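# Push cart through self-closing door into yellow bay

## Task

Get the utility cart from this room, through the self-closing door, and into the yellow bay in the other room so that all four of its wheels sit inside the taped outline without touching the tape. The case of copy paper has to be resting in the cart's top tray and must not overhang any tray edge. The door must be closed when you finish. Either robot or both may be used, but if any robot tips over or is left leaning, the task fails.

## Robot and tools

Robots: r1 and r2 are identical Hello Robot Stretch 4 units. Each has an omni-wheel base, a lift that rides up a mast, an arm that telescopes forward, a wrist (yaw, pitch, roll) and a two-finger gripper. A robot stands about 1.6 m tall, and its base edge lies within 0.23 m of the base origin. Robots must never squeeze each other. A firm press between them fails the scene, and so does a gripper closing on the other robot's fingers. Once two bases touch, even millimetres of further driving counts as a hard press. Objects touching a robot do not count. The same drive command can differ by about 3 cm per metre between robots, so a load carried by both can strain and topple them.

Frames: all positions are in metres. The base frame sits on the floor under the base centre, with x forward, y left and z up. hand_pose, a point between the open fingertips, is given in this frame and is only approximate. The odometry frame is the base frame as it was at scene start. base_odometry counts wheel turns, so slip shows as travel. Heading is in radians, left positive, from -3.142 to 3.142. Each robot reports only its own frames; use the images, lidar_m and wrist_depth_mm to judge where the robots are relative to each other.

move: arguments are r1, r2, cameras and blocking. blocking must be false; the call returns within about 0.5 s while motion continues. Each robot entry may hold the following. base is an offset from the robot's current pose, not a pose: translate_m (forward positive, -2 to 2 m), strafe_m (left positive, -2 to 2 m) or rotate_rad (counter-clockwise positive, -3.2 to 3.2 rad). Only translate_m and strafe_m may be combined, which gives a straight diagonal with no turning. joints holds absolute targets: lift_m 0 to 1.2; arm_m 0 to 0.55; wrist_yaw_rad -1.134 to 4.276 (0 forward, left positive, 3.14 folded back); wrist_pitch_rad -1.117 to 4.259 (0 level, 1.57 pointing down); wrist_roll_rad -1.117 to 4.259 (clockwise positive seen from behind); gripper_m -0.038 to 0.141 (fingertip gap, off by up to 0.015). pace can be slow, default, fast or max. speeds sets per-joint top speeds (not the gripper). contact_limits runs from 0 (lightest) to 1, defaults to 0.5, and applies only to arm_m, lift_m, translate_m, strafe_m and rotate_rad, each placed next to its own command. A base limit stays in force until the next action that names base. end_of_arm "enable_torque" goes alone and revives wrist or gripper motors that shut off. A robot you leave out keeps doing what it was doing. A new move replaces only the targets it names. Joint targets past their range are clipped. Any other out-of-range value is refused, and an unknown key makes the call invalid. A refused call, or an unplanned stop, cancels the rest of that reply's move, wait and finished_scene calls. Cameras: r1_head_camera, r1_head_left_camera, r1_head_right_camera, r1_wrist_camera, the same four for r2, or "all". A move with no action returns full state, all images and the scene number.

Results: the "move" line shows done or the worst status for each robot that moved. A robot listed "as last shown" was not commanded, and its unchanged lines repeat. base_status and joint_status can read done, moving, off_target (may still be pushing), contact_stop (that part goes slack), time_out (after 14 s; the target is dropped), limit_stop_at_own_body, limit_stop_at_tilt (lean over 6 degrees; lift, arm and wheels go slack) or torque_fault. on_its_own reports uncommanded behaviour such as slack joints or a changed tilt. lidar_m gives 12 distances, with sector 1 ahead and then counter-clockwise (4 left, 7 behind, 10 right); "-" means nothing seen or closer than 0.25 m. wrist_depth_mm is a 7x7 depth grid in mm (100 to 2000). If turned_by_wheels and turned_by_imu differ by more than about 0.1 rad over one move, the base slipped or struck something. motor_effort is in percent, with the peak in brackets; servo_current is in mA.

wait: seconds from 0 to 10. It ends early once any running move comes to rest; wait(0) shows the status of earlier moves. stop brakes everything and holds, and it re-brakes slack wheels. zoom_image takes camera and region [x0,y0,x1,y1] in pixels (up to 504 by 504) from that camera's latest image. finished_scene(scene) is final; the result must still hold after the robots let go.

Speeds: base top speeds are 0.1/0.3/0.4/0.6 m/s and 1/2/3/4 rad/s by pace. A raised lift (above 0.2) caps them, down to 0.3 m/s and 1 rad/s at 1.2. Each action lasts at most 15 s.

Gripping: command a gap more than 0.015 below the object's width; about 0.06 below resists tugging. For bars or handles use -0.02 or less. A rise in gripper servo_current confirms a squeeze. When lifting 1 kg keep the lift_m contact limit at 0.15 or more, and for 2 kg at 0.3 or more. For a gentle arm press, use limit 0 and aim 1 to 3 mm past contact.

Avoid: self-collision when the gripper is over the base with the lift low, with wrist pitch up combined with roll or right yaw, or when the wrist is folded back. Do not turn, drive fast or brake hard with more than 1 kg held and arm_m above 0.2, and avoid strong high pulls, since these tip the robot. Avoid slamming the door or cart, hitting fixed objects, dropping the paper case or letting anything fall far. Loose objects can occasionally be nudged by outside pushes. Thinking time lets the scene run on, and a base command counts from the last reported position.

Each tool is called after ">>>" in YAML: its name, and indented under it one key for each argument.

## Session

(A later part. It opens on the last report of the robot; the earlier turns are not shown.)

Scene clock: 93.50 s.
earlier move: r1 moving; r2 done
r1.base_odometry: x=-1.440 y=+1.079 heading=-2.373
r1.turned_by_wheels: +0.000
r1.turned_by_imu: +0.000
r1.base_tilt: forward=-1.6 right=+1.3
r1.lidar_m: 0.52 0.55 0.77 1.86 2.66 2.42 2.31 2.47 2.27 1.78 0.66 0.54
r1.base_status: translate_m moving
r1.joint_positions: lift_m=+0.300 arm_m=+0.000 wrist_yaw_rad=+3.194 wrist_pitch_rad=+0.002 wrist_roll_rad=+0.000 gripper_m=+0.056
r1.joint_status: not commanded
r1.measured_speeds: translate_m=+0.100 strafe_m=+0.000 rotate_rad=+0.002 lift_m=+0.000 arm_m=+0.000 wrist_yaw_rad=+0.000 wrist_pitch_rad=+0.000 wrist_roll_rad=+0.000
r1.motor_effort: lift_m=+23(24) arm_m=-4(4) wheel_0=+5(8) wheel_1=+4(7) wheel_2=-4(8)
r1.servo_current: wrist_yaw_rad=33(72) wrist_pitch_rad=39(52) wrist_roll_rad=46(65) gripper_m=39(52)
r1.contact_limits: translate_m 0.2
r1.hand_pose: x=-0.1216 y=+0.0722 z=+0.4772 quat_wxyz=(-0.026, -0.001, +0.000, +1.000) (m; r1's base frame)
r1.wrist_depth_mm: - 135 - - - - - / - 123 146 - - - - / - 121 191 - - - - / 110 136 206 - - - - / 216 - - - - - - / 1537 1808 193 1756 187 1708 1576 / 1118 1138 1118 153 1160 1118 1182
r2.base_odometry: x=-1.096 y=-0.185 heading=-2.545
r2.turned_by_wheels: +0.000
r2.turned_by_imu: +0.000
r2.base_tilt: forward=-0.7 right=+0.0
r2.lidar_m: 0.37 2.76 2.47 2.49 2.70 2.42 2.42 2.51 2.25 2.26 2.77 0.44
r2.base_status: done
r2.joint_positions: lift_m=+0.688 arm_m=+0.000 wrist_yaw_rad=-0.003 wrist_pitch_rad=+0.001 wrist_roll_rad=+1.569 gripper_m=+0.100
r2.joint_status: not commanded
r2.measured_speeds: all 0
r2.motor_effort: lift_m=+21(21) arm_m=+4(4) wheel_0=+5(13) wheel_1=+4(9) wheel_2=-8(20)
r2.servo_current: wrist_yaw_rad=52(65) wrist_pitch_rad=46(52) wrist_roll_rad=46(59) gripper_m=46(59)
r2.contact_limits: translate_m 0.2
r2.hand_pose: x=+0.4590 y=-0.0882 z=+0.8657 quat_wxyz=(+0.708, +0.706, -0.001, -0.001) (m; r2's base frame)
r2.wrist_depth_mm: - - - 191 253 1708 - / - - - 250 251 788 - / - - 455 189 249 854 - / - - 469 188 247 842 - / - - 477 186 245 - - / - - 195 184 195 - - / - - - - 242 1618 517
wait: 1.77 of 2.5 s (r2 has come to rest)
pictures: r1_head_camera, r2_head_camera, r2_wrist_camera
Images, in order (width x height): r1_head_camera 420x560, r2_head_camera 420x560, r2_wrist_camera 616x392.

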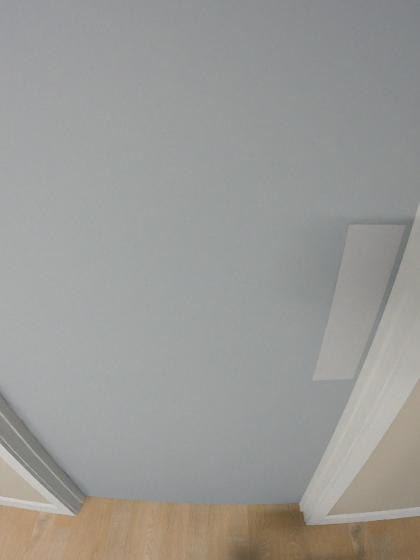

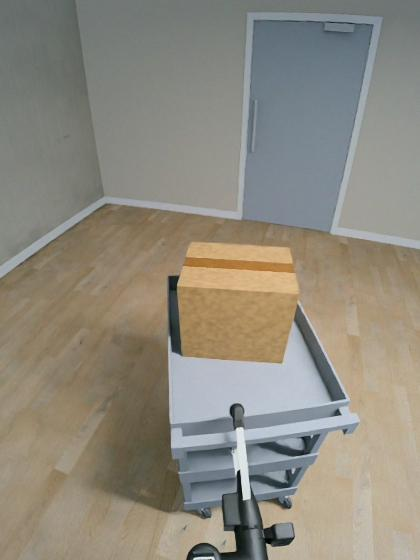

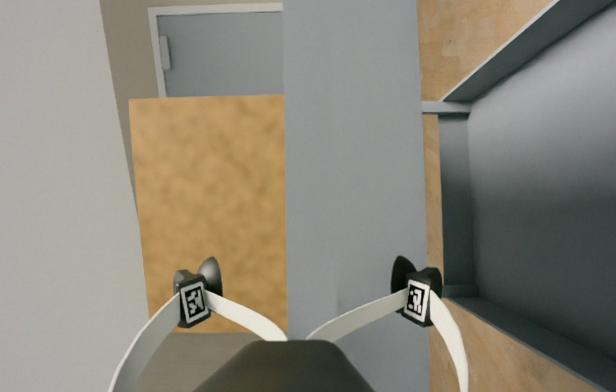

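>>> move:
  r2: {"joints":{"gripper_m":-0.02}}
  blocking: false

>>> wait:
  seconds: 2
  cameras: ["r1_head_camera","r2_wrist_camera","r2_head_camera"]

Scene clock: 98.70 s.
earlier move: r1 done
move: r2 moving
r1.base_odometry: x=-1.564 y=+0.959 heading=-2.373
r1.turned_by_wheels: +0.000
r1.turned_by_imu: -0.001
r1.base_tilt: forward=-1.6 right=+1.3
r1.lidar_m: 0.32 0.36 0.51 1.19 2.63 2.60 2.51 2.65 2.26 1.09 0.41 0.38
r1.base_status: done
r1.joint_positions: lift_m=+0.300 arm_m=+0.000 wrist_yaw_rad=+3.194 wrist_pitch_rad=+0.002 wrist_roll_rad=+0.000 gripper_m=+0.056
r1.joint_status: not commanded
r1.measured_speeds: all 0
r1.motor_effort: lift_m=+24(24) arm_m=-4(4) wheel_0=+3(4) wheel_1=+2(2) wheel_2=-3(3)
r1.servo_current: wrist_yaw_rad=33(52) wrist_pitch_rad=46(52) wrist_roll_rad=46(72) gripper_m=39(46)
r1.contact_limits: translate_m 0.2
r1.hand_pose: x=-0.1216 y=+0.0722 z=+0.4772 quat_wxyz=(-0.026, -0.001, +0.000, +1.000) (m; r1's base frame)
r1.wrist_depth_mm: - 135 - - - - - / - 123 146 - - - - / - 121 191 - - - - / 111 135 206 - - - - / 216 - - - - - - / 1499 1808 195 1756 187 1661 1618 / 1118 1118 1118 153 1182 1138 1182
r2.base_odometry: x=-1.096 y=-0.185 heading=-2.545
r2.turned_by_wheels: +0.000
r2.turned_by_imu: +0.001
r2.base_tilt: forward=-0.7 right=+0.1
r2.lidar_m: 0.39 2.80 2.49 2.48 2.69 2.41 2.45 2.53 2.24 2.26 2.75 0.45
r2.base_status: not commanded
r2.joint_positions: lift_m=+0.688 arm_m=+0.000 wrist_yaw_rad=-0.003 wrist_pitch_rad=+0.001 wrist_roll_rad=+1.569 gripper_m=+0.083
r2.joint_status: gripper_m moving
r2.measured_speeds: all 0
r2.motor_effort: lift_m=+21(21) arm_m=+4(4) wheel_0=+5(5) wheel_1=+4(4) wheel_2=-8(8)
r2.servo_current: wrist_yaw_rad=33(52) wrist_pitch_rad=39(52) wrist_roll_rad=46(52) gripper_m=111(124)
r2.contact_limits: translate_m 0.2
r2.hand_pose: x=+0.4590 y=-0.0882 z=+0.8657 quat_wxyz=(+0.708, +0.706, -0.001, -0.001) (m; r2's base frame)
r2.wrist_depth_mm: - - - 193 254 1661 - / - - - 191 252 788 - / - 462 459 189 250 866 - / - - 466 188 249 854 - / - - 477 186 246 842 - / - - 196 185 193 - - / - - - - 242 1756 488
pictures: none

Scene clock: 100.13 s.
earlier move: r2 done
r1.base_odometry: x=-1.564 y=+0.959 heading=-2.373
r1.turned_by_wheels: +0.000
r1.turned_by_imu: +0.000
r1.base_tilt: forward=-1.6 right=+1.3
r1.lidar_m: 0.34 0.37 0.50 1.20 2.63 2.60 2.51 2.64 2.26 1.13 0.40 0.38
r1.base_status: done
r1.joint_positions: lift_m=+0.300 arm_m=+0.000 wrist_yaw_rad=+3.194 wrist_pitch_rad=+0.002 wrist_roll_rad=+0.000 gripper_m=+0.056
r1.joint_status: not commanded
r1.measured_speeds: all 0
r1.motor_effort: lift_m=+23(24) arm_m=-4(4) wheel_0=+3(4) wheel_1=+2(2) wheel_2=-3(3)
r1.servo_current: wrist_yaw_rad=46(59) wrist_pitch_rad=39(52) wrist_roll_rad=52(72) gripper_m=33(46)
r1.contact_limits: translate_m 0.2
r1.hand_pose: x=-0.1216 y=+0.0722 z=+0.4772 quat_wxyz=(-0.026, -0.001, +0.000, +1.000) (m; r1's base frame)
r1.wrist_depth_mm: - 135 - - - - - / - 123 146 - - - - / - 121 191 - - - - / 110 136 206 - - - - / 216 - - - - - - / 1499 1808 194 1756 187 1661 1661 / 1098 1098 1098 153 1160 1138 1182
r2.base_odometry: x=-1.096 y=-0.186 heading=-2.545
r2.turned_by_wheels: +0.000
r2.turned_by_imu: +0.000
r2.base_tilt: forward=-0.6 right=+0.1
r2.lidar_m: 0.37 2.78 2.50 2.49 2.67 2.41 2.43 2.51 2.25 2.27 2.79 0.44
r2.base_status: not commanded
r2.joint_positions: lift_m=+0.688 arm_m=+0.000 wrist_yaw_rad=-0.001 wrist_pitch_rad=+0.002 wrist_roll_rad=+1.569 gripper_m=-0.018
r2.joint_status: all done
r2.measured_speeds: all 0
r2.motor_effort: lift_m=+21(21) arm_m=+4(4) wheel_0=+0(5) wheel_1=+2(4) wheel_2=-3(8)
r2.servo_current: wrist_yaw_rad=65(65) wrist_pitch_rad=39(52) wrist_roll_rad=52(59) gripper_m=117(241)
r2.contact_limits: translate_m 0.2
r2.hand_pose: x=+0.4592 y=-0.0877 z=+0.8653 quat_wxyz=(+0.708, +0.706, +0.000, -0.001) (m; r2's base frame)
r2.wrist_depth_mm: - - - 181 243 1708 - / - - - 180 241 750 - / - 452 449 178 238 842 - / - 462 455 236 237 842 - / - - 466 176 235 - - / - - 188 174 180 - - / - - - - 231 1576 488
wait: 1.43 of 2 s (r2 has come to rest)
pictures: r1_head_camera, r2_head_camera, r2_wrist_camera
Images, in order (width x height): r1_head_camera 420x560, r2_head_camera 420x560, r2_wrist_camera 616x392.

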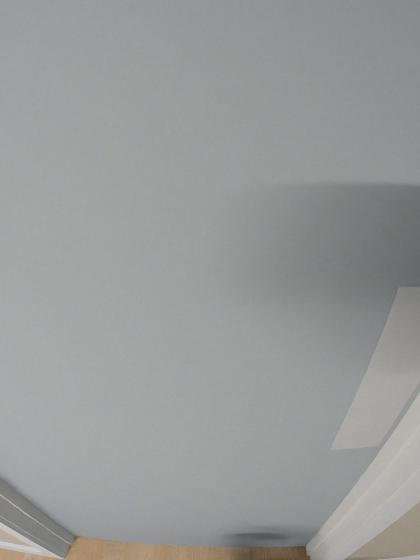

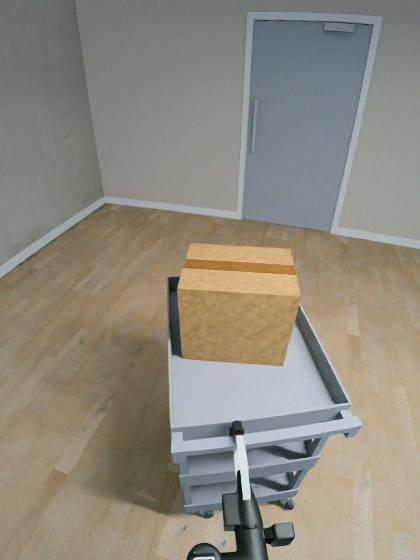

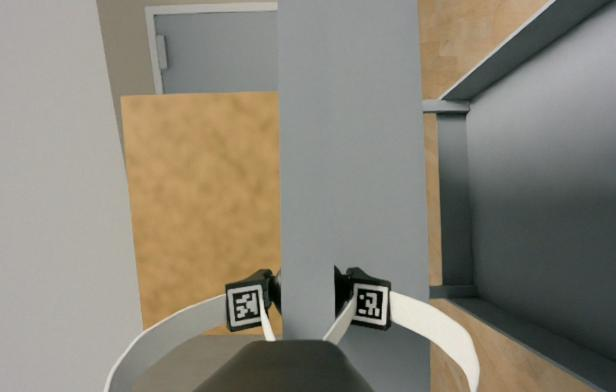

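>>> move:
  r1: {"base":{"translate_m":0.8},"contact_limits":{"translate_m":0.5},"pace":"slow"}
  r2: {"base":{"translate_m":0.8},"contact_limits":{"translate_m":0.4}}
  blocking: false

>>> wait:
  seconds: 3.5

>>> wait:
  seconds: 4.5
  cameras: ["r1_head_camera","r2_head_camera"]

Scene clock: 115.67 s.
move: r1 moving; r2 moving
r1.base_odometry: x=-1.573 y=+0.950 heading=-2.373
r1.turned_by_wheels: +0.000
r1.turned_by_imu: +0.000
r1.base_tilt: forward=-1.6 right=+1.3
r1.lidar_m: 0.33 0.34 0.52 1.13 2.64 2.60 2.51 2.67 2.28 1.09 0.41 0.36
r1.base_status: translate_m moving
r1.joint_positions: lift_m=+0.300 arm_m=+0.000 wrist_yaw_rad=+3.194 wrist_pitch_rad=+0.002 wrist_roll_rad=+0.000 gripper_m=+0.056
r1.joint_status: not commanded
r1.measured_speeds: translate_m=+0.048 strafe_m=+0.000 rotate_rad=-0.002 lift_m=+0.000 arm_m=+0.000 wrist_yaw_rad=+0.000 wrist_pitch_rad=+0.000 wrist_roll_rad=+0.000
r1.motor_effort: lift_m=+23(24) arm_m=-4(4) wheel_0=+6(6) wheel_1=+5(7) wheel_2=-5(7)
r1.servo_current: wrist_yaw_rad=46(52) wrist_pitch_rad=39(46) wrist_roll_rad=46(65) gripper_m=33(46)
r1.contact_limits: translate_m 0.5
r1.hand_pose: x=-0.1216 y=+0.0722 z=+0.4772 quat_wxyz=(-0.026, -0.001, +0.000, +1.000) (m; r1's base frame)
r1.wrist_depth_mm: - 135 - - - - - / - 123 146 - - - - / - 121 191 - - - - / 111 135 206 - - - - / 217 - - - - - - / 1499 1808 195 1756 188 1708 1661 / 1118 1098 1098 153 1182 1138 1182
r2.base_odometry: x=-1.122 y=-0.203 heading=-2.545
r2.turned_by_wheels: +0.000
r2.turned_by_imu: +0.002
r2.base_tilt: forward=-0.7 right=+0.1
r2.lidar_m: 0.39 2.78 2.47 2.50 2.74 2.44 2.42 2.52 2.25 2.28 2.79 0.43
r2.base_status: translate_m moving
r2.joint_positions: lift_m=+0.688 arm_m=+0.000 wrist_yaw_rad=-0.002 wrist_pitch_rad=+0.002 wrist_roll_rad=+1.569 gripper_m=-0.019
r2.joint_status: not commanded
r2.measured_speeds: translate_m=+0.123 strafe_m=+0.000 rotate_rad=-0.004 lift_m=+0.000 arm_m=+0.000 wrist_yaw_rad=+0.000 wrist_pitch_rad=+0.000 wrist_roll_rad=+0.000
r2.motor_effort: lift_m=+21(21) arm_m=+4(4) wheel_0=+11(13) wheel_1=+9(10) wheel_2=-17(20)
r2.servo_current: wrist_yaw_rad=46(59) wrist_pitch_rad=39(46) wrist_roll_rad=39(52) gripper_m=78(117)
r2.contact_limits: translate_m 0.4
r2.hand_pose: x=+0.4591 y=-0.0881 z=+0.8653 quat_wxyz=(+0.708, +0.706, +0.000, -0.002) (m; r2's base frame)
r2.wrist_depth_mm: - - - 174 236 1618 - / - - - 173 234 732 - / - 442 439 173 233 842 - / - 459 452 231 232 842 - / - 469 469 172 231 842 - / - - 189 170 180 - - / - - - - 229 1576 496
pictures: none

Scene clock: 119.17 s.
earlier move: r1 moving; r2 moving
r1.base_odometry: x=-1.815 y=+0.716 heading=-2.373
r1.turned_by_wheels: +0.000
r1.turned_by_imu: +0.003
r1.base_tilt: forward=-1.6 right=+1.3
r1.lidar_m: 0.25 0.25 0.25 0.42 2.65 2.97 2.85 3.00 2.39 0.29 0.43 0.25
r1.base_status: translate_m moving
r1.joint_positions: lift_m=+0.300 arm_m=+0.000 wrist_yaw_rad=+3.194 wrist_pitch_rad=+0.002 wrist_roll_rad=+0.000 gripper_m=+0.056
r1.joint_status: not commanded
r1.measured_speeds: translate_m=+0.099 strafe_m=+0.000 rotate_rad=+0.003 lift_m=+0.000 arm_m=+0.000 wrist_yaw_rad=+0.000 wrist_pitch_rad=+0.000 wrist_roll_rad=+0.000
r1.motor_effort: lift_m=+22(24) arm_m=-4(4) wheel_0=+14(21) wheel_1=+11(14) wheel_2=-16(19)
r1.servo_current: wrist_yaw_rad=46(65) wrist_pitch_rad=33(52) wrist_roll_rad=46(65) gripper_m=46(52)
r1.contact_limits: translate_m 0.5
r1.hand_pose: x=-0.1216 y=+0.0722 z=+0.4773 quat_wxyz=(-0.026, -0.001, +0.000, +1.000) (m; r1's base frame)
r1.wrist_depth_mm: - 134 133 - - - - / - 115 134 - - - - / - 116 151 - - - - / 109 135 191 - - - - / 208 - - - - - - / 224 1808 194 1756 187 1618 1576 / 222 1118 1078 143 1098 1138 1182
r2.base_odometry: x=-1.757 y=-0.635 heading=-2.545
r2.turned_by_wheels: +0.000
r2.turned_by_imu: +0.002
r2.base_tilt: forward=-0.7 right=+0.0
r2.lidar_m: 0.44 2.49 2.22 2.25 2.74 3.18 3.19 2.81 2.52 2.53 0.39 0.35
r2.base_status: translate_m moving
r2.joint_positions: lift_m=+0.688 arm_m=+0.000 wrist_yaw_rad=+0.001 wrist_pitch_rad=+0.003 wrist_roll_rad=+1.569 gripper_m=-0.019
r2.joint_status: not commanded
r2.measured_speeds: all 0
r2.motor_effort: lift_m=+21(21) arm_m=+4(4) wheel_0=+2(19) wheel_1=+3(11) wheel_2=-5(20)
r2.servo_current: wrist_yaw_rad=52(65) wrist_pitch_rad=39(52) wrist_roll_rad=52(65) gripper_m=72(117)
r2.contact_limits: translate_m 0.4
r2.hand_pose: x=+0.4593 y=-0.0873 z=+0.8650 quat_wxyz=(+0.708, +0.706, +0.001, -0.001) (m; r2's base frame)
r2.wrist_depth_mm: - 351 347 103 158 - - / - 387 392 113 171 - - / - 445 439 119 186 - - / - - 504 132 202 1576 - / - - - 145 223 1537 488 / - - 186 164 179 1576 1160 / - - - - 307 304 309
wait: 3.50 s; no rest
pictures: none

Scene clock: 119.33 s.
earlier move: r1 moving; r2 done
r1.base_odometry: x=-1.828 y=+0.704 heading=-2.373
r1.turned_by_wheels: +0.000
r1.turned_by_imu: +0.000
r1.base_tilt: forward=-1.6 right=+1.3
r1.lidar_m: 0.25 0.25 0.25 0.42 2.65 2.98 2.86 3.02 2.45 0.28 2.29 0.25
r1.base_status: translate_m moving
r1.joint_positions: lift_m=+0.300 arm_m=+0.000 wrist_yaw_rad=+3.194 wrist_pitch_rad=+0.002 wrist_roll_rad=+0.000 gripper_m=+0.056
r1.joint_status: not commanded
r1.measured_speeds: translate_m=+0.100 strafe_m=+0.000 rotate_rad=+0.003 lift_m=+0.000 arm_m=-0.002 wrist_yaw_rad=+0.000 wrist_pitch_rad=+0.000 wrist_roll_rad=+0.000
r1.motor_effort: lift_m=+22(24) arm_m=-3(4) wheel_0=+11(21) wheel_1=+11(14) wheel_2=-15(19)
r1.servo_current: wrist_yaw_rad=46(65) wrist_pitch_rad=46(52) wrist_roll_rad=33(65) gripper_m=52(52)
r1.contact_limits: translate_m 0.5
r1.hand_pose: x=-0.1217 y=+0.0722 z=+0.4773 quat_wxyz=(-0.026, -0.001, +0.000, +1.000) (m; r1's base frame)
r1.wrist_depth_mm: - 133 133 - - - - / - 112 133 - - - - / - 114 139 - - - - / - 134 187 - - - - / 206 - - - - - - / 213 1808 194 1756 187 1661 1661 / 217 1098 1118 143 1098 1118 1182
r2.base_odometry: x=-1.757 y=-0.635 heading=-2.545
r2.turned_by_wheels: +0.000
r2.turned_by_imu: +0.000
r2.base_tilt: forward=-0.7 right=+0.0
r2.lidar_m: 0.43 2.50 2.23 2.24 2.74 3.17 3.19 2.81 2.53 2.53 0.38 0.37
r2.base_status: done
r2.joint_positions: lift_m=+0.688 arm_m=+0.000 wrist_yaw_rad=+0.001 wrist_pitch_rad=+0.003 wrist_roll_rad=+1.569 gripper_m=-0.019
r2.joint_status: not commanded
r2.measured_speeds: all 0
r2.motor_effort: lift_m=+21(21) arm_m=+4(4) wheel_0=+2(19) wheel_1=+4(11) wheel_2=-4(20)
r2.servo_current: wrist_yaw_rad=52(65) wrist_pitch_rad=39(52) wrist_roll_rad=59(65) gripper_m=78(117)
r2.contact_limits: translate_m 0.4
r2.hand_pose: x=+0.4593 y=-0.0873 z=+0.8650 quat_wxyz=(+0.708, +0.706, +0.001, -0.001) (m; r2's base frame)
r2.wrist_depth_mm: - 353 349 103 158 - - / - 387 387 113 171 - - / - 445 442 119 186 - - / - - 504 131 202 1576 - / - - - 148 223 1576 488 / - - 187 165 179 1576 1160 / - - - - 306 303 310
wait: 0.17 of 4.5 s (r2 has come to rest)
pictures: r1_head_camera, r2_head_camera
Images, in order (width x height): r1_head_camera 420x560, r2_head_camera 420x560.

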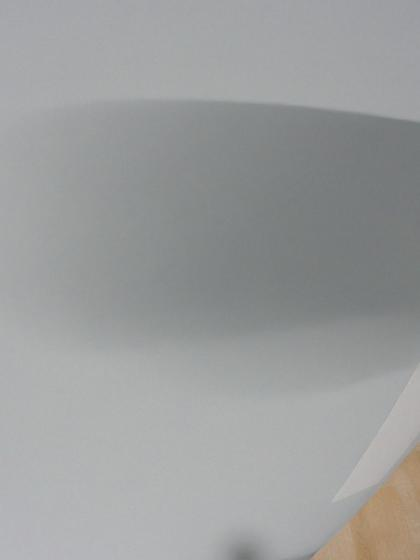

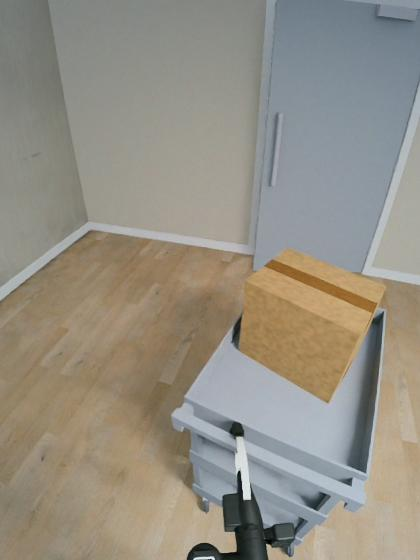

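>>> move:
  r2: {"base":{"rotate_rad":-0.35},"pace":"slow"}
  blocking: false

>>> wait:
  seconds: 3
  cameras: ["r1_head_camera","r1_head_left_camera","r2_head_camera"]

Scene clock: 129.50 s.
earlier move: r1 done
move: r2 moving
r1.base_odometry: x=-2.139 y=+0.403 heading=-2.373
r1.turned_by_wheels: +0.000
r1.turned_by_imu: +0.001
r1.base_tilt: forward=-1.6 right=+1.3
r1.lidar_m: 0.25 0.25 0.27 0.25 0.39 3.42 3.36 0.50 0.51 1.55 2.30 3.18
r1.base_status: done
r1.joint_positions: lift_m=+0.300 arm_m=+0.000 wrist_yaw_rad=+3.196 wrist_pitch_rad=+0.002 wrist_roll_rad=+0.000 gripper_m=+0.056
r1.joint_status: not commanded
r1.measured_speeds: all 0
r1.motor_effort: lift_m=+22(22) arm_m=+5(5) wheel_0=+6(6) wheel_1=+12(12) wheel_2=-8(8)
r1.servo_current: wrist_yaw_rad=59(59) wrist_pitch_rad=39(46) wrist_roll_rad=59(59) gripper_m=39(46)
r1.contact_limits: translate_m 0.5
r1.hand_pose: x=-0.1219 y=+0.0715 z=+0.4773 quat_wxyz=(-0.027, -0.001, +0.000, +1.000) (m; r1's base frame)
r1.wrist_depth_mm: - 133 133 - - - - / - 116 133 - - - - / - 114 138 - - - - / - 134 185 - - - - / 204 - - - - - - / 213 1756 194 1983 187 1708 1618 / 216 1118 1118 153 1182 1098 1205
r2.base_odometry: x=-1.757 y=-0.635 heading=-2.669
r2.turned_by_wheels: -0.124
r2.turned_by_imu: -0.119
r2.base_tilt: forward=-0.7 right=+0.1
r2.lidar_m: 0.42 2.66 2.23 2.22 2.50 3.18 3.15 3.00 2.52 2.51 0.42 0.39
r2.base_status: rotate_rad moving
r2.joint_positions: lift_m=+0.688 arm_m=+0.000 wrist_yaw_rad=+0.010 wrist_pitch_rad=+0.003 wrist_roll_rad=+1.569 gripper_m=-0.019
r2.joint_status: not commanded
r2.measured_speeds: translate_m=-0.001 strafe_m=+0.000 rotate_rad=-0.496 lift_m=+0.000 arm_m=+0.000 wrist_yaw_rad=+0.000 wrist_pitch_rad=+0.000 wrist_roll_rad=+0.000
r2.motor_effort: lift_m=+21(21) arm_m=+4(4) wheel_0=+16(19) wheel_1=+10(10) wheel_2=+10(12)
r2.servo_current: wrist_yaw_rad=59(65) wrist_pitch_rad=39(46) wrist_roll_rad=46(52) gripper_m=72(78)
r2.hand_pose: x=+0.4602 y=-0.0844 z=+0.8650 quat_wxyz=(+0.708, +0.706, +0.005, +0.003) (m; r2's base frame)
r2.wrist_depth_mm: - 351 349 110 166 - - / - 382 382 119 177 - - / - 430 427 126 190 - - / - - 480 136 204 - - / - - - 147 220 1708 496 / - - 198 163 180 1576 1160 / - - - - 259 1397 1138
pictures: none

Scene clock: 130.47 s.
earlier move: r2 done
r1.base_odometry: x=-2.139 y=+0.403 heading=-2.373
r1.turned_by_wheels: +0.000
r1.turned_by_imu: +0.000
r1.base_tilt: forward=-1.6 right=+1.3
r1.lidar_m: 0.25 0.25 0.25 0.25 0.38 3.43 3.32 0.47 0.51 1.52 2.28 3.16
r1.base_status: done
r1.joint_positions: lift_m=+0.300 arm_m=+0.000 wrist_yaw_rad=+3.196 wrist_pitch_rad=+0.002 wrist_roll_rad=+0.000 gripper_m=+0.056
r1.joint_status: not commanded
r1.measured_speeds: all 0
r1.motor_effort: lift_m=+22(22) arm_m=+5(5) wheel_0=+5(6) wheel_1=+12(12) wheel_2=-8(8)
r1.servo_current: wrist_yaw_rad=59(59) wrist_pitch_rad=39(46) wrist_roll_rad=52(72) gripper_m=39(46)
r1.contact_limits: translate_m 0.5
r1.hand_pose: x=-0.1219 y=+0.0715 z=+0.4773 quat_wxyz=(-0.027, -0.001, +0.000, +1.000) (m; r1's base frame)
r1.wrist_depth_mm: - 133 133 - - - - / - 116 133 - - - - / - 114 138 - - - - / - 134 185 - - - - / 205 - - - - - - / 213 1808 193 1921 187 1661 1661 / 217 1138 1118 153 1138 1138 1182
r2.base_odometry: x=-1.757 y=-0.635 heading=-2.893
r2.turned_by_wheels: -0.224
r2.turned_by_imu: -0.218
r2.base_tilt: forward=-0.7 right=+0.1
r2.lidar_m: 0.38 2.76 2.31 2.23 2.33 3.18 3.20 3.28 2.63 2.53 2.63 0.44
r2.base_status: done
r2.joint_positions: lift_m=+0.688 arm_m=+0.000 wrist_yaw_rad=+0.005 wrist_pitch_rad=+0.003 wrist_roll_rad=+1.569 gripper_m=-0.019
r2.joint_status: not commanded
r2.measured_speeds: all 0
r2.motor_effort: lift_m=+21(21) arm_m=-4(4) wheel_0=+5(19) wheel_1=+4(10) wheel_2=+8(15)
r2.servo_current: wrist_yaw_rad=46(72) wrist_pitch_rad=39(52) wrist_roll_rad=59(59) gripper_m=72(78)
r2.hand_pose: x=+0.4597 y=-0.0860 z=+0.8650 quat_wxyz=(+0.708, +0.706, +0.003, +0.001) (m; r2's base frame)
r2.wrist_depth_mm: - - - 168 227 1661 - / - - - 169 229 798 - / - 430 433 170 232 820 - / - 445 445 232 232 842 - / - 473 466 173 234 831 - / - - 186 173 180 - - / - - - - 236 1661 480
wait: 0.97 of 3 s (r2 has come to rest)
pictures: r1_head_camera, r1_head_left_camera, r2_head_camera
Images, in order (width x height): r1_head_camera 420x560, r1_head_left_camera 420x672, r2_head_camera 420x560.

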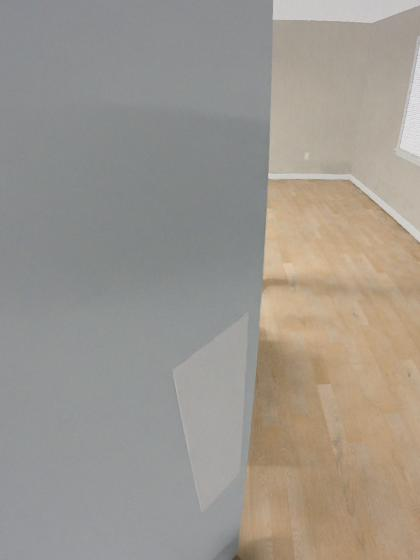

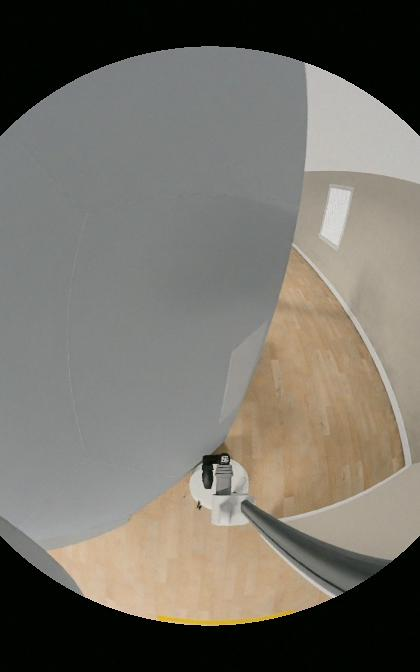

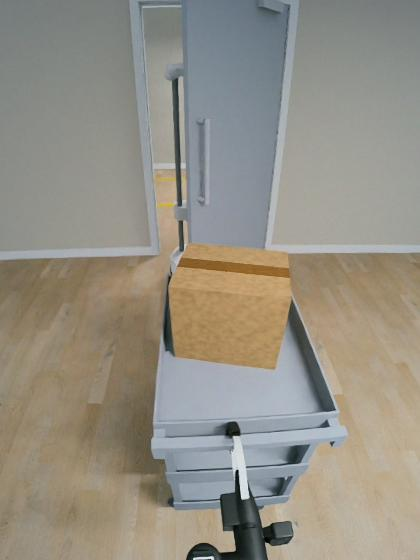

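>>> move:
  r1: {"base":{"translate_m":0.25,"strafe_m":0.2},"contact_limits":{"translate_m":0.5},"pace":"slow"}
  blocking: false

>>> wait:
  seconds: 5
  cameras: ["r1_head_camera","r1_head_left_camera","r2_head_camera"]

Scene clock: 140.77 s.
move: r1 moving
r1.base_odometry: x=-2.141 y=+0.390 heading=-2.373
r1.turned_by_wheels: +0.000
r1.turned_by_imu: -0.001
r1.base_tilt: forward=-1.6 right=+1.3
r1.lidar_m: 0.25 0.25 0.27 0.25 0.39 3.42 3.36 0.51 0.53 1.58 2.31 3.19
r1.base_status: translate_m moving; strafe_m moving
r1.joint_positions: lift_m=+0.300 arm_m=+0.000 wrist_yaw_rad=+3.196 wrist_pitch_rad=+0.002 wrist_roll_rad=+0.000 gripper_m=+0.056
r1.joint_status: not commanded
r1.measured_speeds: translate_m=+0.040 strafe_m=+0.032 rotate_rad=-0.001 lift_m=+0.000 arm_m=+0.000 wrist_yaw_rad=+0.000 wrist_pitch_rad=+0.000 wrist_roll_rad=+0.000
r1.motor_effort: lift_m=+22(22) arm_m=+4(5) wheel_0=-9(12) wheel_1=+16(18) wheel_2=-11(12)
r1.servo_current: wrist_yaw_rad=59(59) wrist_pitch_rad=39(46) wrist_roll_rad=46(65) gripper_m=46(46)
r1.contact_limits: translate_m 0.5
r1.hand_pose: x=-0.1219 y=+0.0715 z=+0.4773 quat_wxyz=(-0.027, -0.001, +0.000, +1.000) (m; r1's base frame)
r1.wrist_depth_mm: - 133 132 - - - - / - 116 132 - - - - / - 114 138 - - - - / - 134 185 - - - - / 205 - - - - - - / 213 1808 193 1921 187 1708 1661 / 217 1118 1118 153 1182 1118 1160
r2: as last shown
r2.turned_by_wheels: +0.000
r2.turned_by_imu: +0.000
r2.lidar_m: 0.39 2.72 2.30 2.23 2.32 3.19 3.19 3.31 2.61 2.51 2.62 0.44
r2.motor_effort: lift_m=+21(21) arm_m=-4(4) wheel_0=+5(6) wheel_1=+4(4) wheel_2=+8(9)
r2.servo_current: wrist_yaw_rad=59(65) wrist_pitch_rad=46(46) wrist_roll_rad=59(59) gripper_m=72(78)
r2.wrist_depth_mm: - - - 169 228 1618 - / - - - 169 229 798 - / - 433 430 171 230 831 - / - 442 445 231 232 831 - / - 469 462 172 234 842 - / - - 186 173 179 - - / - - - - 236 1708 480
pictures: none

Scene clock: 144.67 s.
earlier move: r1 done
r1.base_odometry: x=-2.180 y=+0.086 heading=-2.373
r1.turned_by_wheels: +0.000
r1.turned_by_imu: +0.002
r1.base_tilt: forward=-1.6 right=+1.3
r1.lidar_m: 0.91 0.25 - 0.25 0.25 0.47 3.60 0.80 0.88 2.41 2.51 0.99
r1.base_status: done
r1.joint_positions: lift_m=+0.300 arm_m=+0.000 wrist_yaw_rad=+3.196 wrist_pitch_rad=+0.002 wrist_roll_rad=+0.000 gripper_m=+0.056
r1.joint_status: not commanded
r1.measured_speeds: all 0
r1.motor_effort: lift_m=+22(23) arm_m=+4(5) wheel_0=-5(15) wheel_1=+10(18) wheel_2=-6(12)
r1.servo_current: wrist_yaw_rad=33(72) wrist_pitch_rad=46(52) wrist_roll_rad=39(72) gripper_m=39(52)
r1.contact_limits: translate_m 0.5
r1.hand_pose: x=-0.1219 y=+0.0715 z=+0.4773 quat_wxyz=(-0.027, -0.001, +0.000, +1.000) (m; r1's base frame)
r1.wrist_depth_mm: - 132 133 - - - 415 / - 116 132 - - - 421 / - 114 138 - - - 430 / - 134 185 - - - 439 / 204 - - - - - 442 / 214 1808 193 1756 187 1708 521 / 217 1118 1118 153 1138 1138 517
r2.base_odometry: x=-1.757 y=-0.635 heading=-2.893
r2.turned_by_wheels: +0.000
r2.turned_by_imu: +0.001
r2.base_tilt: forward=-0.7 right=+0.0
r2.lidar_m: 0.41 2.74 2.33 2.22 2.35 3.20 3.21 3.31 2.60 2.52 2.60 0.40
r2.base_status: not commanded
r2.joint_positions: lift_m=+0.688 arm_m=+0.000 wrist_yaw_rad=+0.005 wrist_pitch_rad=+0.003 wrist_roll_rad=+1.569 gripper_m=-0.019
r2.joint_status: not commanded
r2.measured_speeds: all 0
r2.motor_effort: lift_m=+21(21) arm_m=-4(4) wheel_0=+5(6) wheel_1=+4(4) wheel_2=+8(9)
r2.servo_current: wrist_yaw_rad=52(65) wrist_pitch_rad=39(52) wrist_roll_rad=33(59) gripper_m=78(78)
r2.hand_pose: x=+0.4597 y=-0.0860 z=+0.8650 quat_wxyz=(+0.708, +0.706, +0.003, +0.001) (m; r2's base frame)
r2.wrist_depth_mm: - - - 168 229 1661 - / - - - 170 230 809 - / - 433 427 171 230 831 - / - 455 449 231 231 831 - / - 473 466 172 232 842 - / - - 186 173 179 - - / - - - - 235 1708 480
wait: 3.90 of 5 s (r1 has come to rest)
pictures: r1_head_camera, r1_head_left_camera, r2_head_camera
Images, in order (width x height): r1_head_camera 420x560, r1_head_left_camera 420x672, r2_head_camera 420x560.

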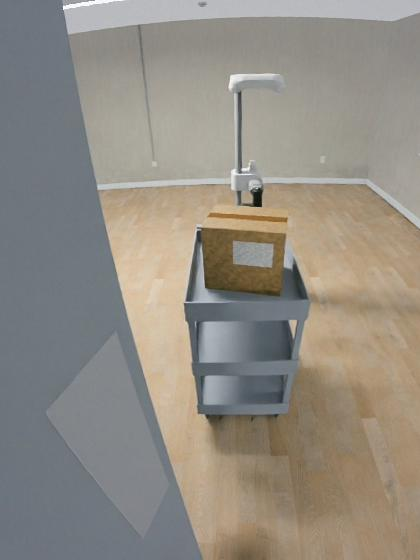

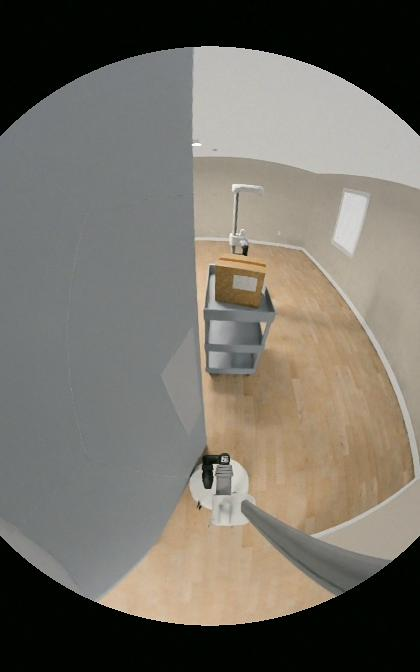

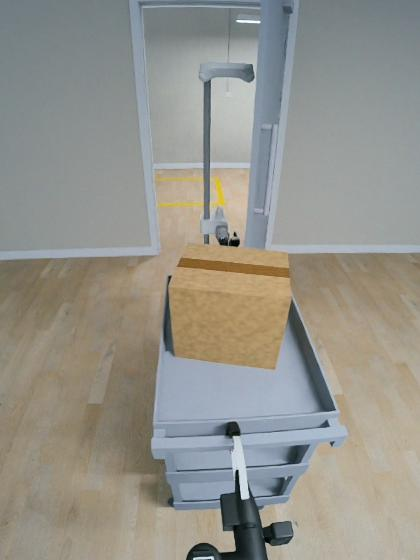

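>>> move:
  r1: {"base":{"strafe_m":0.35},"contact_limits":{"strafe_m":0.4},"pace":"slow"}
  blocking: false

>>> wait:
  seconds: 5
  cameras: ["r1_head_camera","r1_head_left_camera","r2_head_camera","r2_head_left_camera"]

Scene clock: 149.30 s.
move: r1 moving
r1.base_odometry: x=-2.170 y=+0.076 heading=-2.373
r1.turned_by_wheels: +0.000
r1.turned_by_imu: -0.001
r1.base_tilt: forward=-1.6 right=+1.3
r1.lidar_m: 0.93 0.25 - 0.25 0.25 0.46 3.63 0.80 0.89 2.41 2.51 0.99
r1.base_status: strafe_m moving
r1.joint_positions: lift_m=+0.300 arm_m=+0.000 wrist_yaw_rad=+3.196 wrist_pitch_rad=+0.002 wrist_roll_rad=+0.000 gripper_m=+0.056
r1.joint_status: not commanded
r1.measured_speeds: translate_m=-0.001 strafe_m=+0.055 rotate_rad=+0.003 lift_m=+0.000 arm_m=+0.000 wrist_yaw_rad=+0.000 wrist_pitch_rad=+0.000 wrist_roll_rad=+0.000
r1.motor_effort: lift_m=+22(22) arm_m=+4(5) wheel_0=-15(16) wheel_1=+11(13) wheel_2=-1(5)
r1.servo_current: wrist_yaw_rad=39(65) wrist_pitch_rad=39(46) wrist_roll_rad=39(59) gripper_m=39(46)
r1.contact_limits: strafe_m 0.4
r1.hand_pose: x=-0.1219 y=+0.0715 z=+0.4773 quat_wxyz=(-0.027, -0.001, +0.000, +1.000) (m; r1's base frame)
r1.wrist_depth_mm: - 132 132 - - - 436 / - 116 133 - - - 442 / - 114 138 - - - 462 / - 134 185 - - - 466 / 204 - - - - - 473 / 213 1808 195 1756 188 1808 469 / 216 1118 1138 154 1138 1042 469
r2: as last shown
r2.turned_by_imu: +0.000
r2.base_tilt: forward=-0.7 right=+0.1
r2.lidar_m: 0.39 2.76 2.32 2.23 2.34 3.19 3.20 3.29 2.61 2.50 2.65 0.43
r2.servo_current: wrist_yaw_rad=52(52) wrist_pitch_rad=46(46) wrist_roll_rad=33(52) gripper_m=78(85)
r2.wrist_depth_mm: - - - 168 229 1618 - / - - - 170 229 809 - / - 433 430 171 230 831 - / - 452 445 231 232 854 - / - 473 466 172 233 842 - / - - 185 173 180 - - / - - - - 236 1708 484
pictures: none

Scene clock: 154.30 s.
earlier move: r1 contact_stop
r1.base_odometry: x=-1.958 y=-0.144 heading=-2.374
r1.turned_by_wheels: -0.001
r1.turned_by_imu: -0.003
r1.base_tilt: forward=-1.6 right=+1.3
r1.lidar_m: 0.94 0.30 0.25 - 0.25 0.25 0.56 3.72 1.04 2.51 2.84 0.98
r1.base_status: strafe_m contact_stop
r1.joint_positions: lift_m=+0.300 arm_m=+0.000 wrist_yaw_rad=+3.196 wrist_pitch_rad=+0.002 wrist_roll_rad=+0.000 gripper_m=+0.056
r1.joint_status: not commanded
r1.measured_speeds: translate_m=+0.001 strafe_m=-0.026 rotate_rad=-0.004 lift_m=+0.000 arm_m=+0.000 wrist_yaw_rad=+0.000 wrist_pitch_rad=+0.000 wrist_roll_rad=+0.000
r1.on_its_own: the wheels are slack since a contact_stop
r1.motor_effort: lift_m=+22(22) arm_m=+4(5) wheel_0=+0(25) wheel_1=+0(29) wheel_2=+1(5)
r1.servo_current: wrist_yaw_rad=39(72) wrist_pitch_rad=46(52) wrist_roll_rad=39(65) gripper_m=39(52)
r1.contact_limits: strafe_m 0.4
r1.hand_pose: x=-0.1219 y=+0.0715 z=+0.4773 quat_wxyz=(-0.027, -0.001, +0.000, +1.000) (m; r1's base frame)
r1.wrist_depth_mm: - 133 133 - 404 237 181 / - 115 133 - 413 238 181 / - 116 151 - 415 241 184 / 109 135 191 - 427 244 185 / 208 - - - 392 245 185 / 224 1808 194 1756 191 245 186 / 222 1118 1138 153 357 206 186
r2.base_odometry: x=-1.757 y=-0.635 heading=-2.893
r2.turned_by_wheels: +0.000
r2.turned_by_imu: +0.001
r2.base_tilt: forward=-0.6 right=+0.1
r2.lidar_m: 0.40 2.77 2.32 2.22 2.34 3.17 3.20 3.31 2.60 2.52 2.64 0.45
r2.base_status: not commanded
r2.joint_positions: lift_m=+0.688 arm_m=+0.000 wrist_yaw_rad=+0.005 wrist_pitch_rad=+0.003 wrist_roll_rad=+1.569 gripper_m=-0.019
r2.joint_status: not commanded
r2.measured_speeds: all 0
r2.motor_effort: lift_m=+21(21) arm_m=-4(4) wheel_0=+6(6) wheel_1=+4(4) wheel_2=+8(9)
r2.servo_current: wrist_yaw_rad=46(65) wrist_pitch_rad=39(52) wrist_roll_rad=46(65) gripper_m=78(85)
r2.hand_pose: x=+0.4597 y=-0.0860 z=+0.8650 quat_wxyz=(+0.708, +0.706, +0.003, +0.001) (m; r2's base frame)
r2.wrist_depth_mm: - - 1397 168 229 - - / - - - 170 229 741 - / - 430 433 170 230 831 - / - 455 445 231 232 842 - / - 469 462 172 233 842 - / - - 185 173 179 - - / - - - - 236 1661 480
wait: 5.00 s; no rest
pictures: r1_head_camera, r1_head_left_camera, r2_head_camera, r2_head_left_camera
Images, in order (width x height): r1_head_camera 420x560, r1_head_left_camera 420x672, r2_head_camera 420x560, r2_head_left_camera 420x672.

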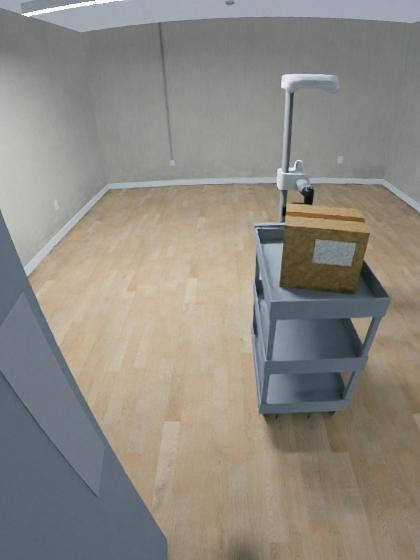

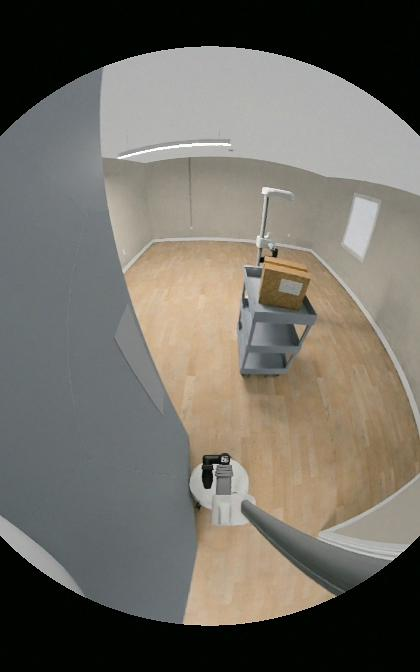

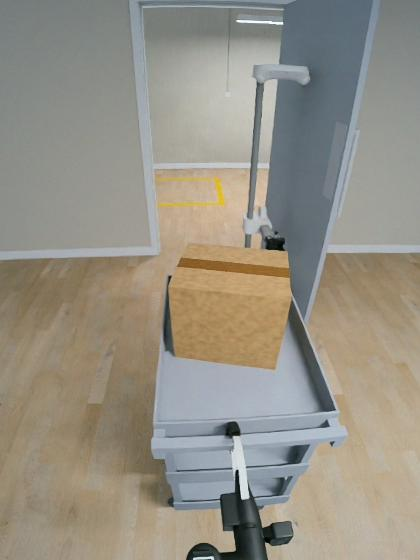

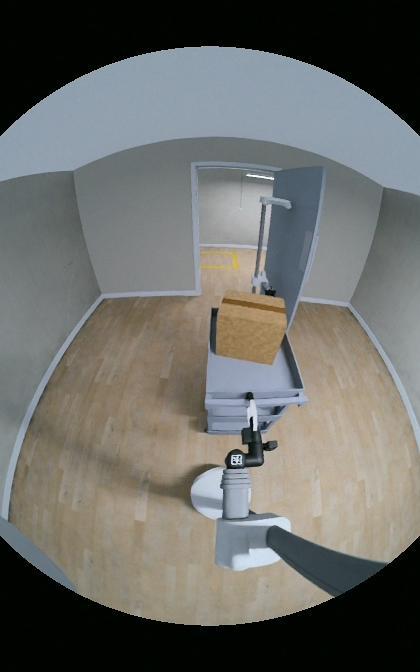

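>>> move:
  r1: {"base":{"translate_m":0.15,"strafe_m":0.25},"contact_limits":{"strafe_m":0.7},"pace":"slow"}
  blocking: false

>>> wait:
  seconds: 5
  cameras: ["r1_head_camera","r2_head_camera"]

Scene clock: 160.40 s.
move: r1 moving
r1.base_odometry: x=-2.040 y=-0.064 heading=-2.359
r1.turned_by_wheels: +0.015
r1.turned_by_imu: +0.014
r1.base_tilt: forward=-1.6 right=+1.3
r1.lidar_m: 0.92 0.25 0.25 - 0.25 0.31 3.60 1.01 0.95 2.62 2.71 0.97
r1.base_status: translate_m moving; strafe_m moving
r1.joint_positions: lift_m=+0.300 arm_m=+0.000 wrist_yaw_rad=+3.196 wrist_pitch_rad=+0.002 wrist_roll_rad=+0.000 gripper_m=+0.056
r1.joint_status: not commanded
r1.measured_speeds: translate_m=+0.024 strafe_m=+0.030 rotate_rad=-0.001 lift_m=+0.000 arm_m=+0.000 wrist_yaw_rad=+0.000 wrist_pitch_rad=+0.000 wrist_roll_rad=+0.000
r1.motor_effort: lift_m=+22(22) arm_m=+4(4) wheel_0=-6(8) wheel_1=+15(15) wheel_2=-5(6)
r1.servo_current: wrist_yaw_rad=59(65) wrist_pitch_rad=46(46) wrist_roll_rad=46(59) gripper_m=39(52)
r1.contact_limits: strafe_m 0.7
r1.hand_pose: x=-0.1219 y=+0.0715 z=+0.4773 quat_wxyz=(-0.027, -0.001, +0.000, +1.000) (m; r1's base frame)
r1.wrist_depth_mm: - 134 134 - - 349 211 / - 115 134 - - 322 215 / - 116 152 - - 329 216 / 109 135 191 - - 329 218 / 210 - - - - 332 220 / 225 1808 194 1756 188 334 220 / 222 1160 1118 153 691 277 220
r2: as last shown
r2.base_tilt: forward=-0.7 right=+0.1
r2.lidar_m: 0.39 2.75 2.33 2.22 2.34 3.21 3.21 3.31 2.63 2.50 2.63 0.41
r2.motor_effort: lift_m=+21(21) arm_m=-3(4) wheel_0=+6(6) wheel_1=+4(4) wheel_2=+8(9)
r2.servo_current: wrist_yaw_rad=39(59) wrist_pitch_rad=46(52) wrist_roll_rad=46(52) gripper_m=72(78)
r2.wrist_depth_mm: - - - 168 229 1618 - / - - 1366 170 229 750 - / - 433 430 170 231 831 - / - 452 449 230 231 842 - / - 469 466 173 234 831 - / - - 186 173 179 - - / - - - - 235 1708 477
pictures: none

Scene clock: 163.60 s.
earlier move: r1 contact_stop
r1.base_odometry: x=-2.002 y=-0.262 heading=-2.341
r1.turned_by_wheels: +0.018
r1.turned_by_imu: +0.048
r1.base_tilt: forward=-1.6 right=+1.3
r1.lidar_m: 0.98 0.31 0.25 - 0.25 0.26 0.57 1.17 1.15 2.76 2.92 0.85
r1.base_status: translate_m contact_stop (by the wheels' count: +0.118 of +0.150); strafe_m contact_stop (by the wheels' count: +0.171 of +0.250)
r1.joint_positions: lift_m=+0.300 arm_m=+0.000 wrist_yaw_rad=+3.196 wrist_pitch_rad=+0.002 wrist_roll_rad=+0.000 gripper_m=+0.056
r1.joint_status: not commanded
r1.measured_speeds: all 0
r1.on_its_own: the wheels are slack since a contact_stop
r1.motor_effort: lift_m=+22(22) arm_m=+4(4) wheel_0=+0(29) wheel_1=+0(32) wheel_2=+0(7)
r1.servo_current: wrist_yaw_rad=46(65) wrist_pitch_rad=39(52) wrist_roll_rad=52(78) gripper_m=39(52)
r1.contact_limits: strafe_m 0.7
r1.hand_pose: x=-0.1218 y=+0.0716 z=+0.4773 quat_wxyz=(-0.027, -0.001, +0.000, +1.000) (m; r1's base frame)
r1.wrist_depth_mm: - 134 - - 402 233 176 / - 122 134 - 407 236 178 / - 125 159 - 379 237 178 / 108 135 212 - 421 238 180 / 213 - - - 389 239 181 / 1537 1756 194 1756 187 241 181 / 1098 1098 1118 154 355 212 181
r2.base_odometry: x=-1.757 y=-0.635 heading=-2.893
r2.turned_by_wheels: +0.000
r2.turned_by_imu: +0.000
r2.base_tilt: forward=-0.6 right=+0.0
r2.lidar_m: 0.39 2.75 2.31 2.21 2.32 3.19 3.20 3.31 2.62 2.50 2.65 0.43
r2.base_status: not commanded
r2.joint_positions: lift_m=+0.688 arm_m=+0.000 wrist_yaw_rad=+0.005 wrist_pitch_rad=+0.003 wrist_roll_rad=+1.569 gripper_m=-0.019
r2.joint_status: not commanded
r2.measured_speeds: all 0
r2.motor_effort: lift_m=+21(21) arm_m=-4(4) wheel_0=+6(6) wheel_1=+4(4) wheel_2=+8(9)
r2.servo_current: wrist_yaw_rad=46(65) wrist_pitch_rad=39(52) wrist_roll_rad=65(65) gripper_m=85(85)
r2.hand_pose: x=+0.4597 y=-0.0860 z=+0.8650 quat_wxyz=(+0.708, +0.706, +0.003, +0.001) (m; r2's base frame)
r2.wrist_depth_mm: - - 1464 169 229 - - / - 1756 - 169 229 741 - / - 433 433 170 230 820 - / - 455 449 231 231 831 - / - 469 466 173 233 842 - / - - 186 173 179 - - / - - - - 236 1708 480
wait: 3.20 of 5 s (r1 has come to rest)
pictures: r1_head_camera, r2_head_camera
Images, in order (width x height): r1_head_camera 420x560, r2_head_camera 420x560.

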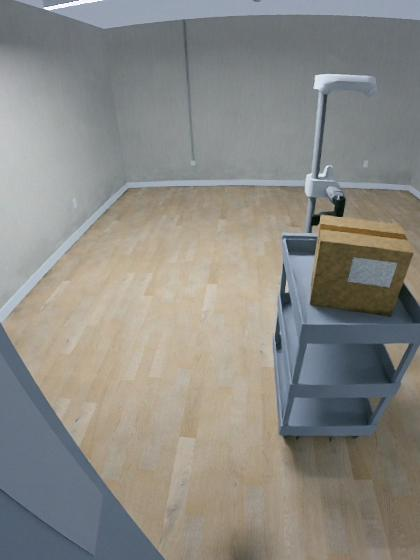

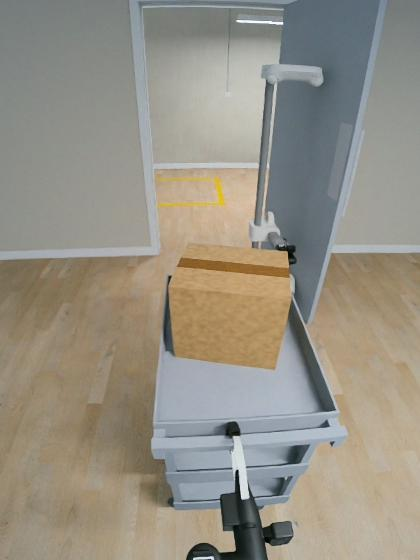

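>>> move:
  r1: {"base":{"strafe_m":0.01},"contact_limits":{"strafe_m":0.7},"pace":"slow"}
  r2: {"base":{"translate_m":0.4,"strafe_m":-0.12},"contact_limits":{"translate_m":0.4}}
  blocking: false

>>> wait:
  seconds: 1

>>> wait:
  seconds: 2.5
  cameras: ["r1_head_camera","r1_head_right_camera","r2_head_camera"]

Scene clock: 181.80 s.
move: r1 moving; r2 moving
r1.base_odometry: x=-1.996 y=-0.268 heading=-2.341
r1.turned_by_wheels: +0.001
r1.turned_by_imu: +0.000
r1.base_tilt: forward=-1.6 right=+1.3
r1.lidar_m: 1.00 0.31 0.25 - 0.25 0.25 0.60 1.17 1.13 2.77 2.96 0.81
r1.base_status: strafe_m moving
r1.joint_positions: lift_m=+0.300 arm_m=+0.000 wrist_yaw_rad=+3.196 wrist_pitch_rad=+0.002 wrist_roll_rad=+0.000 gripper_m=+0.056
r1.joint_status: not commanded
r1.measured_speeds: translate_m=-0.001 strafe_m=+0.006 rotate_rad=+0.005 lift_m=+0.000 arm_m=+0.000 wrist_yaw_rad=+0.000 wrist_pitch_rad=+0.000 wrist_roll_rad=+0.000
r1.motor_effort: lift_m=+22(22) arm_m=+4(4) wheel_0=-21(21) wheel_1=+25(25) wheel_2=+2(2)
r1.servo_current: wrist_yaw_rad=46(65) wrist_pitch_rad=39(46) wrist_roll_rad=65(65) gripper_m=39(46)
r1.contact_limits: strafe_m 0.7
r1.hand_pose: x=-0.1218 y=+0.0716 z=+0.4773 quat_wxyz=(-0.027, -0.001, +0.000, +1.000) (m; r1's base frame)
r1.wrist_depth_mm: - 134 - - 389 229 174 / - 121 135 - 394 229 175 / - 123 177 - 404 247 177 / 109 135 211 - 407 235 178 / 216 - - - 373 236 179 / 1464 1808 193 1808 191 236 179 / 1138 1138 1118 143 375 209 179
r2.base_odometry: x=-1.790 y=-0.634 heading=-2.894
r2.turned_by_wheels: +0.000
r2.turned_by_imu: +0.000
r2.base_tilt: forward=-0.7 right=+0.1
r2.lidar_m: 0.38 2.72 2.33 2.22 2.34 3.20 3.24 3.35 2.60 2.49 2.61 0.44
r2.base_status: translate_m moving; strafe_m moving
r2.joint_positions: lift_m=+0.688 arm_m=+0.000 wrist_yaw_rad=+0.000 wrist_pitch_rad=+0.003 wrist_roll_rad=+1.569 gripper_m=-0.019
r2.joint_status: not commanded
r2.measured_speeds: translate_m=+0.122 strafe_m=-0.038 rotate_rad=-0.002 lift_m=+0.000 arm_m=+0.000 wrist_yaw_rad=-0.022 wrist_pitch_rad=+0.000 wrist_roll_rad=+0.000
r2.motor_effort: lift_m=+21(21) arm_m=+0(4) wheel_0=+12(14) wheel_1=+7(8) wheel_2=-17(17)
r2.servo_current: wrist_yaw_rad=59(59) wrist_pitch_rad=46(46) wrist_roll_rad=52(52) gripper_m=72(78)
r2.contact_limits: translate_m 0.4
r2.hand_pose: x=+0.4593 y=-0.0875 z=+0.8650 quat_wxyz=(+0.708, +0.706, +0.001, -0.001) (m; r2's base frame)
r2.wrist_depth_mm: - - 1430 174 236 - 492 / - 1708 - 174 233 699 - / - 439 433 173 234 831 - / - 452 449 233 234 831 - / - 466 462 172 233 831 - / - - 185 172 178 - - / - - 488 - 231 1576 -
pictures: none

Scene clock: 182.80 s.
earlier move: r1 contact_stop; r2 moving
r1.base_odometry: x=-2.002 y=-0.262 heading=-2.338
r1.turned_by_wheels: +0.003
r1.turned_by_imu: +0.002
r1.base_tilt: forward=-1.6 right=+1.3
r1.lidar_m: 0.74 0.32 0.25 - 0.25 0.26 0.57 1.19 1.14 2.77 0.81 0.55
r1.base_status: strafe_m contact_stop
r1.joint_positions: lift_m=+0.300 arm_m=+0.000 wrist_yaw_rad=+3.196 wrist_pitch_rad=+0.002 wrist_roll_rad=+0.000 gripper_m=+0.056
r1.joint_status: not commanded
r1.measured_speeds: all 0
r1.on_its_own: the wheels are slack since a contact_stop
r1.motor_effort: lift_m=+22(22) arm_m=+4(4) wheel_0=+0(28) wheel_1=-1(33) wheel_2=+0(2)
r1.servo_current: wrist_yaw_rad=39(65) wrist_pitch_rad=46(52) wrist_roll_rad=39(65) gripper_m=46(46)
r1.contact_limits: strafe_m 0.7
r1.hand_pose: x=-0.1218 y=+0.0716 z=+0.4773 quat_wxyz=(-0.027, -0.001, +0.000, +1.000) (m; r1's base frame)
r1.wrist_depth_mm: - 135 - - 394 229 175 / - 121 145 - 402 231 176 / - 124 189 - 410 235 176 / 110 135 202 - 377 236 178 / 216 - - - 382 236 179 / 1537 1808 193 1756 187 238 179 / 1118 1138 1118 153 387 210 179
r2.base_odometry: x=-2.034 y=-0.623 heading=-2.894
r2.turned_by_wheels: +0.000
r2.turned_by_imu: -0.001
r2.base_tilt: forward=-0.6 right=+0.1
r2.lidar_m: 0.36 2.47 2.41 2.30 2.38 3.31 3.50 3.45 2.53 2.44 2.52 0.43
r2.base_status: translate_m moving; strafe_m moving
r2.joint_positions: lift_m=+0.688 arm_m=+0.000 wrist_yaw_rad=-0.004 wrist_pitch_rad=+0.003 wrist_roll_rad=+1.569 gripper_m=-0.019
r2.joint_status: not commanded
r2.measured_speeds: translate_m=+0.267 strafe_m=-0.079 rotate_rad=-0.004 lift_m=+0.000 arm_m=+0.000 wrist_yaw_rad=+0.000 wrist_pitch_rad=+0.000 wrist_roll_rad=+0.000
r2.motor_effort: lift_m=+21(21) arm_m=+4(4) wheel_0=+2(14) wheel_1=+5(8) wheel_2=-9(20)
r2.servo_current: wrist_yaw_rad=46(59) wrist_pitch_rad=46(46) wrist_roll_rad=52(59) gripper_m=78(85)
r2.contact_limits: translate_m 0.4
r2.hand_pose: x=+0.4589 y=-0.0885 z=+0.8650 quat_wxyz=(+0.708, +0.706, +0.000, -0.003) (m; r2's base frame)
r2.wrist_depth_mm: - - - 186 249 - 466 / - - - 183 246 1308 - / - 1308 445 181 241 798 - / - 452 445 179 238 842 - / - 459 459 176 235 820 - / - - 186 172 180 - - / - - 469 - 229 1576 -
wait: 1.00 s; no rest
pictures: none

not run: a stop that you did not command came earlier in this reply.


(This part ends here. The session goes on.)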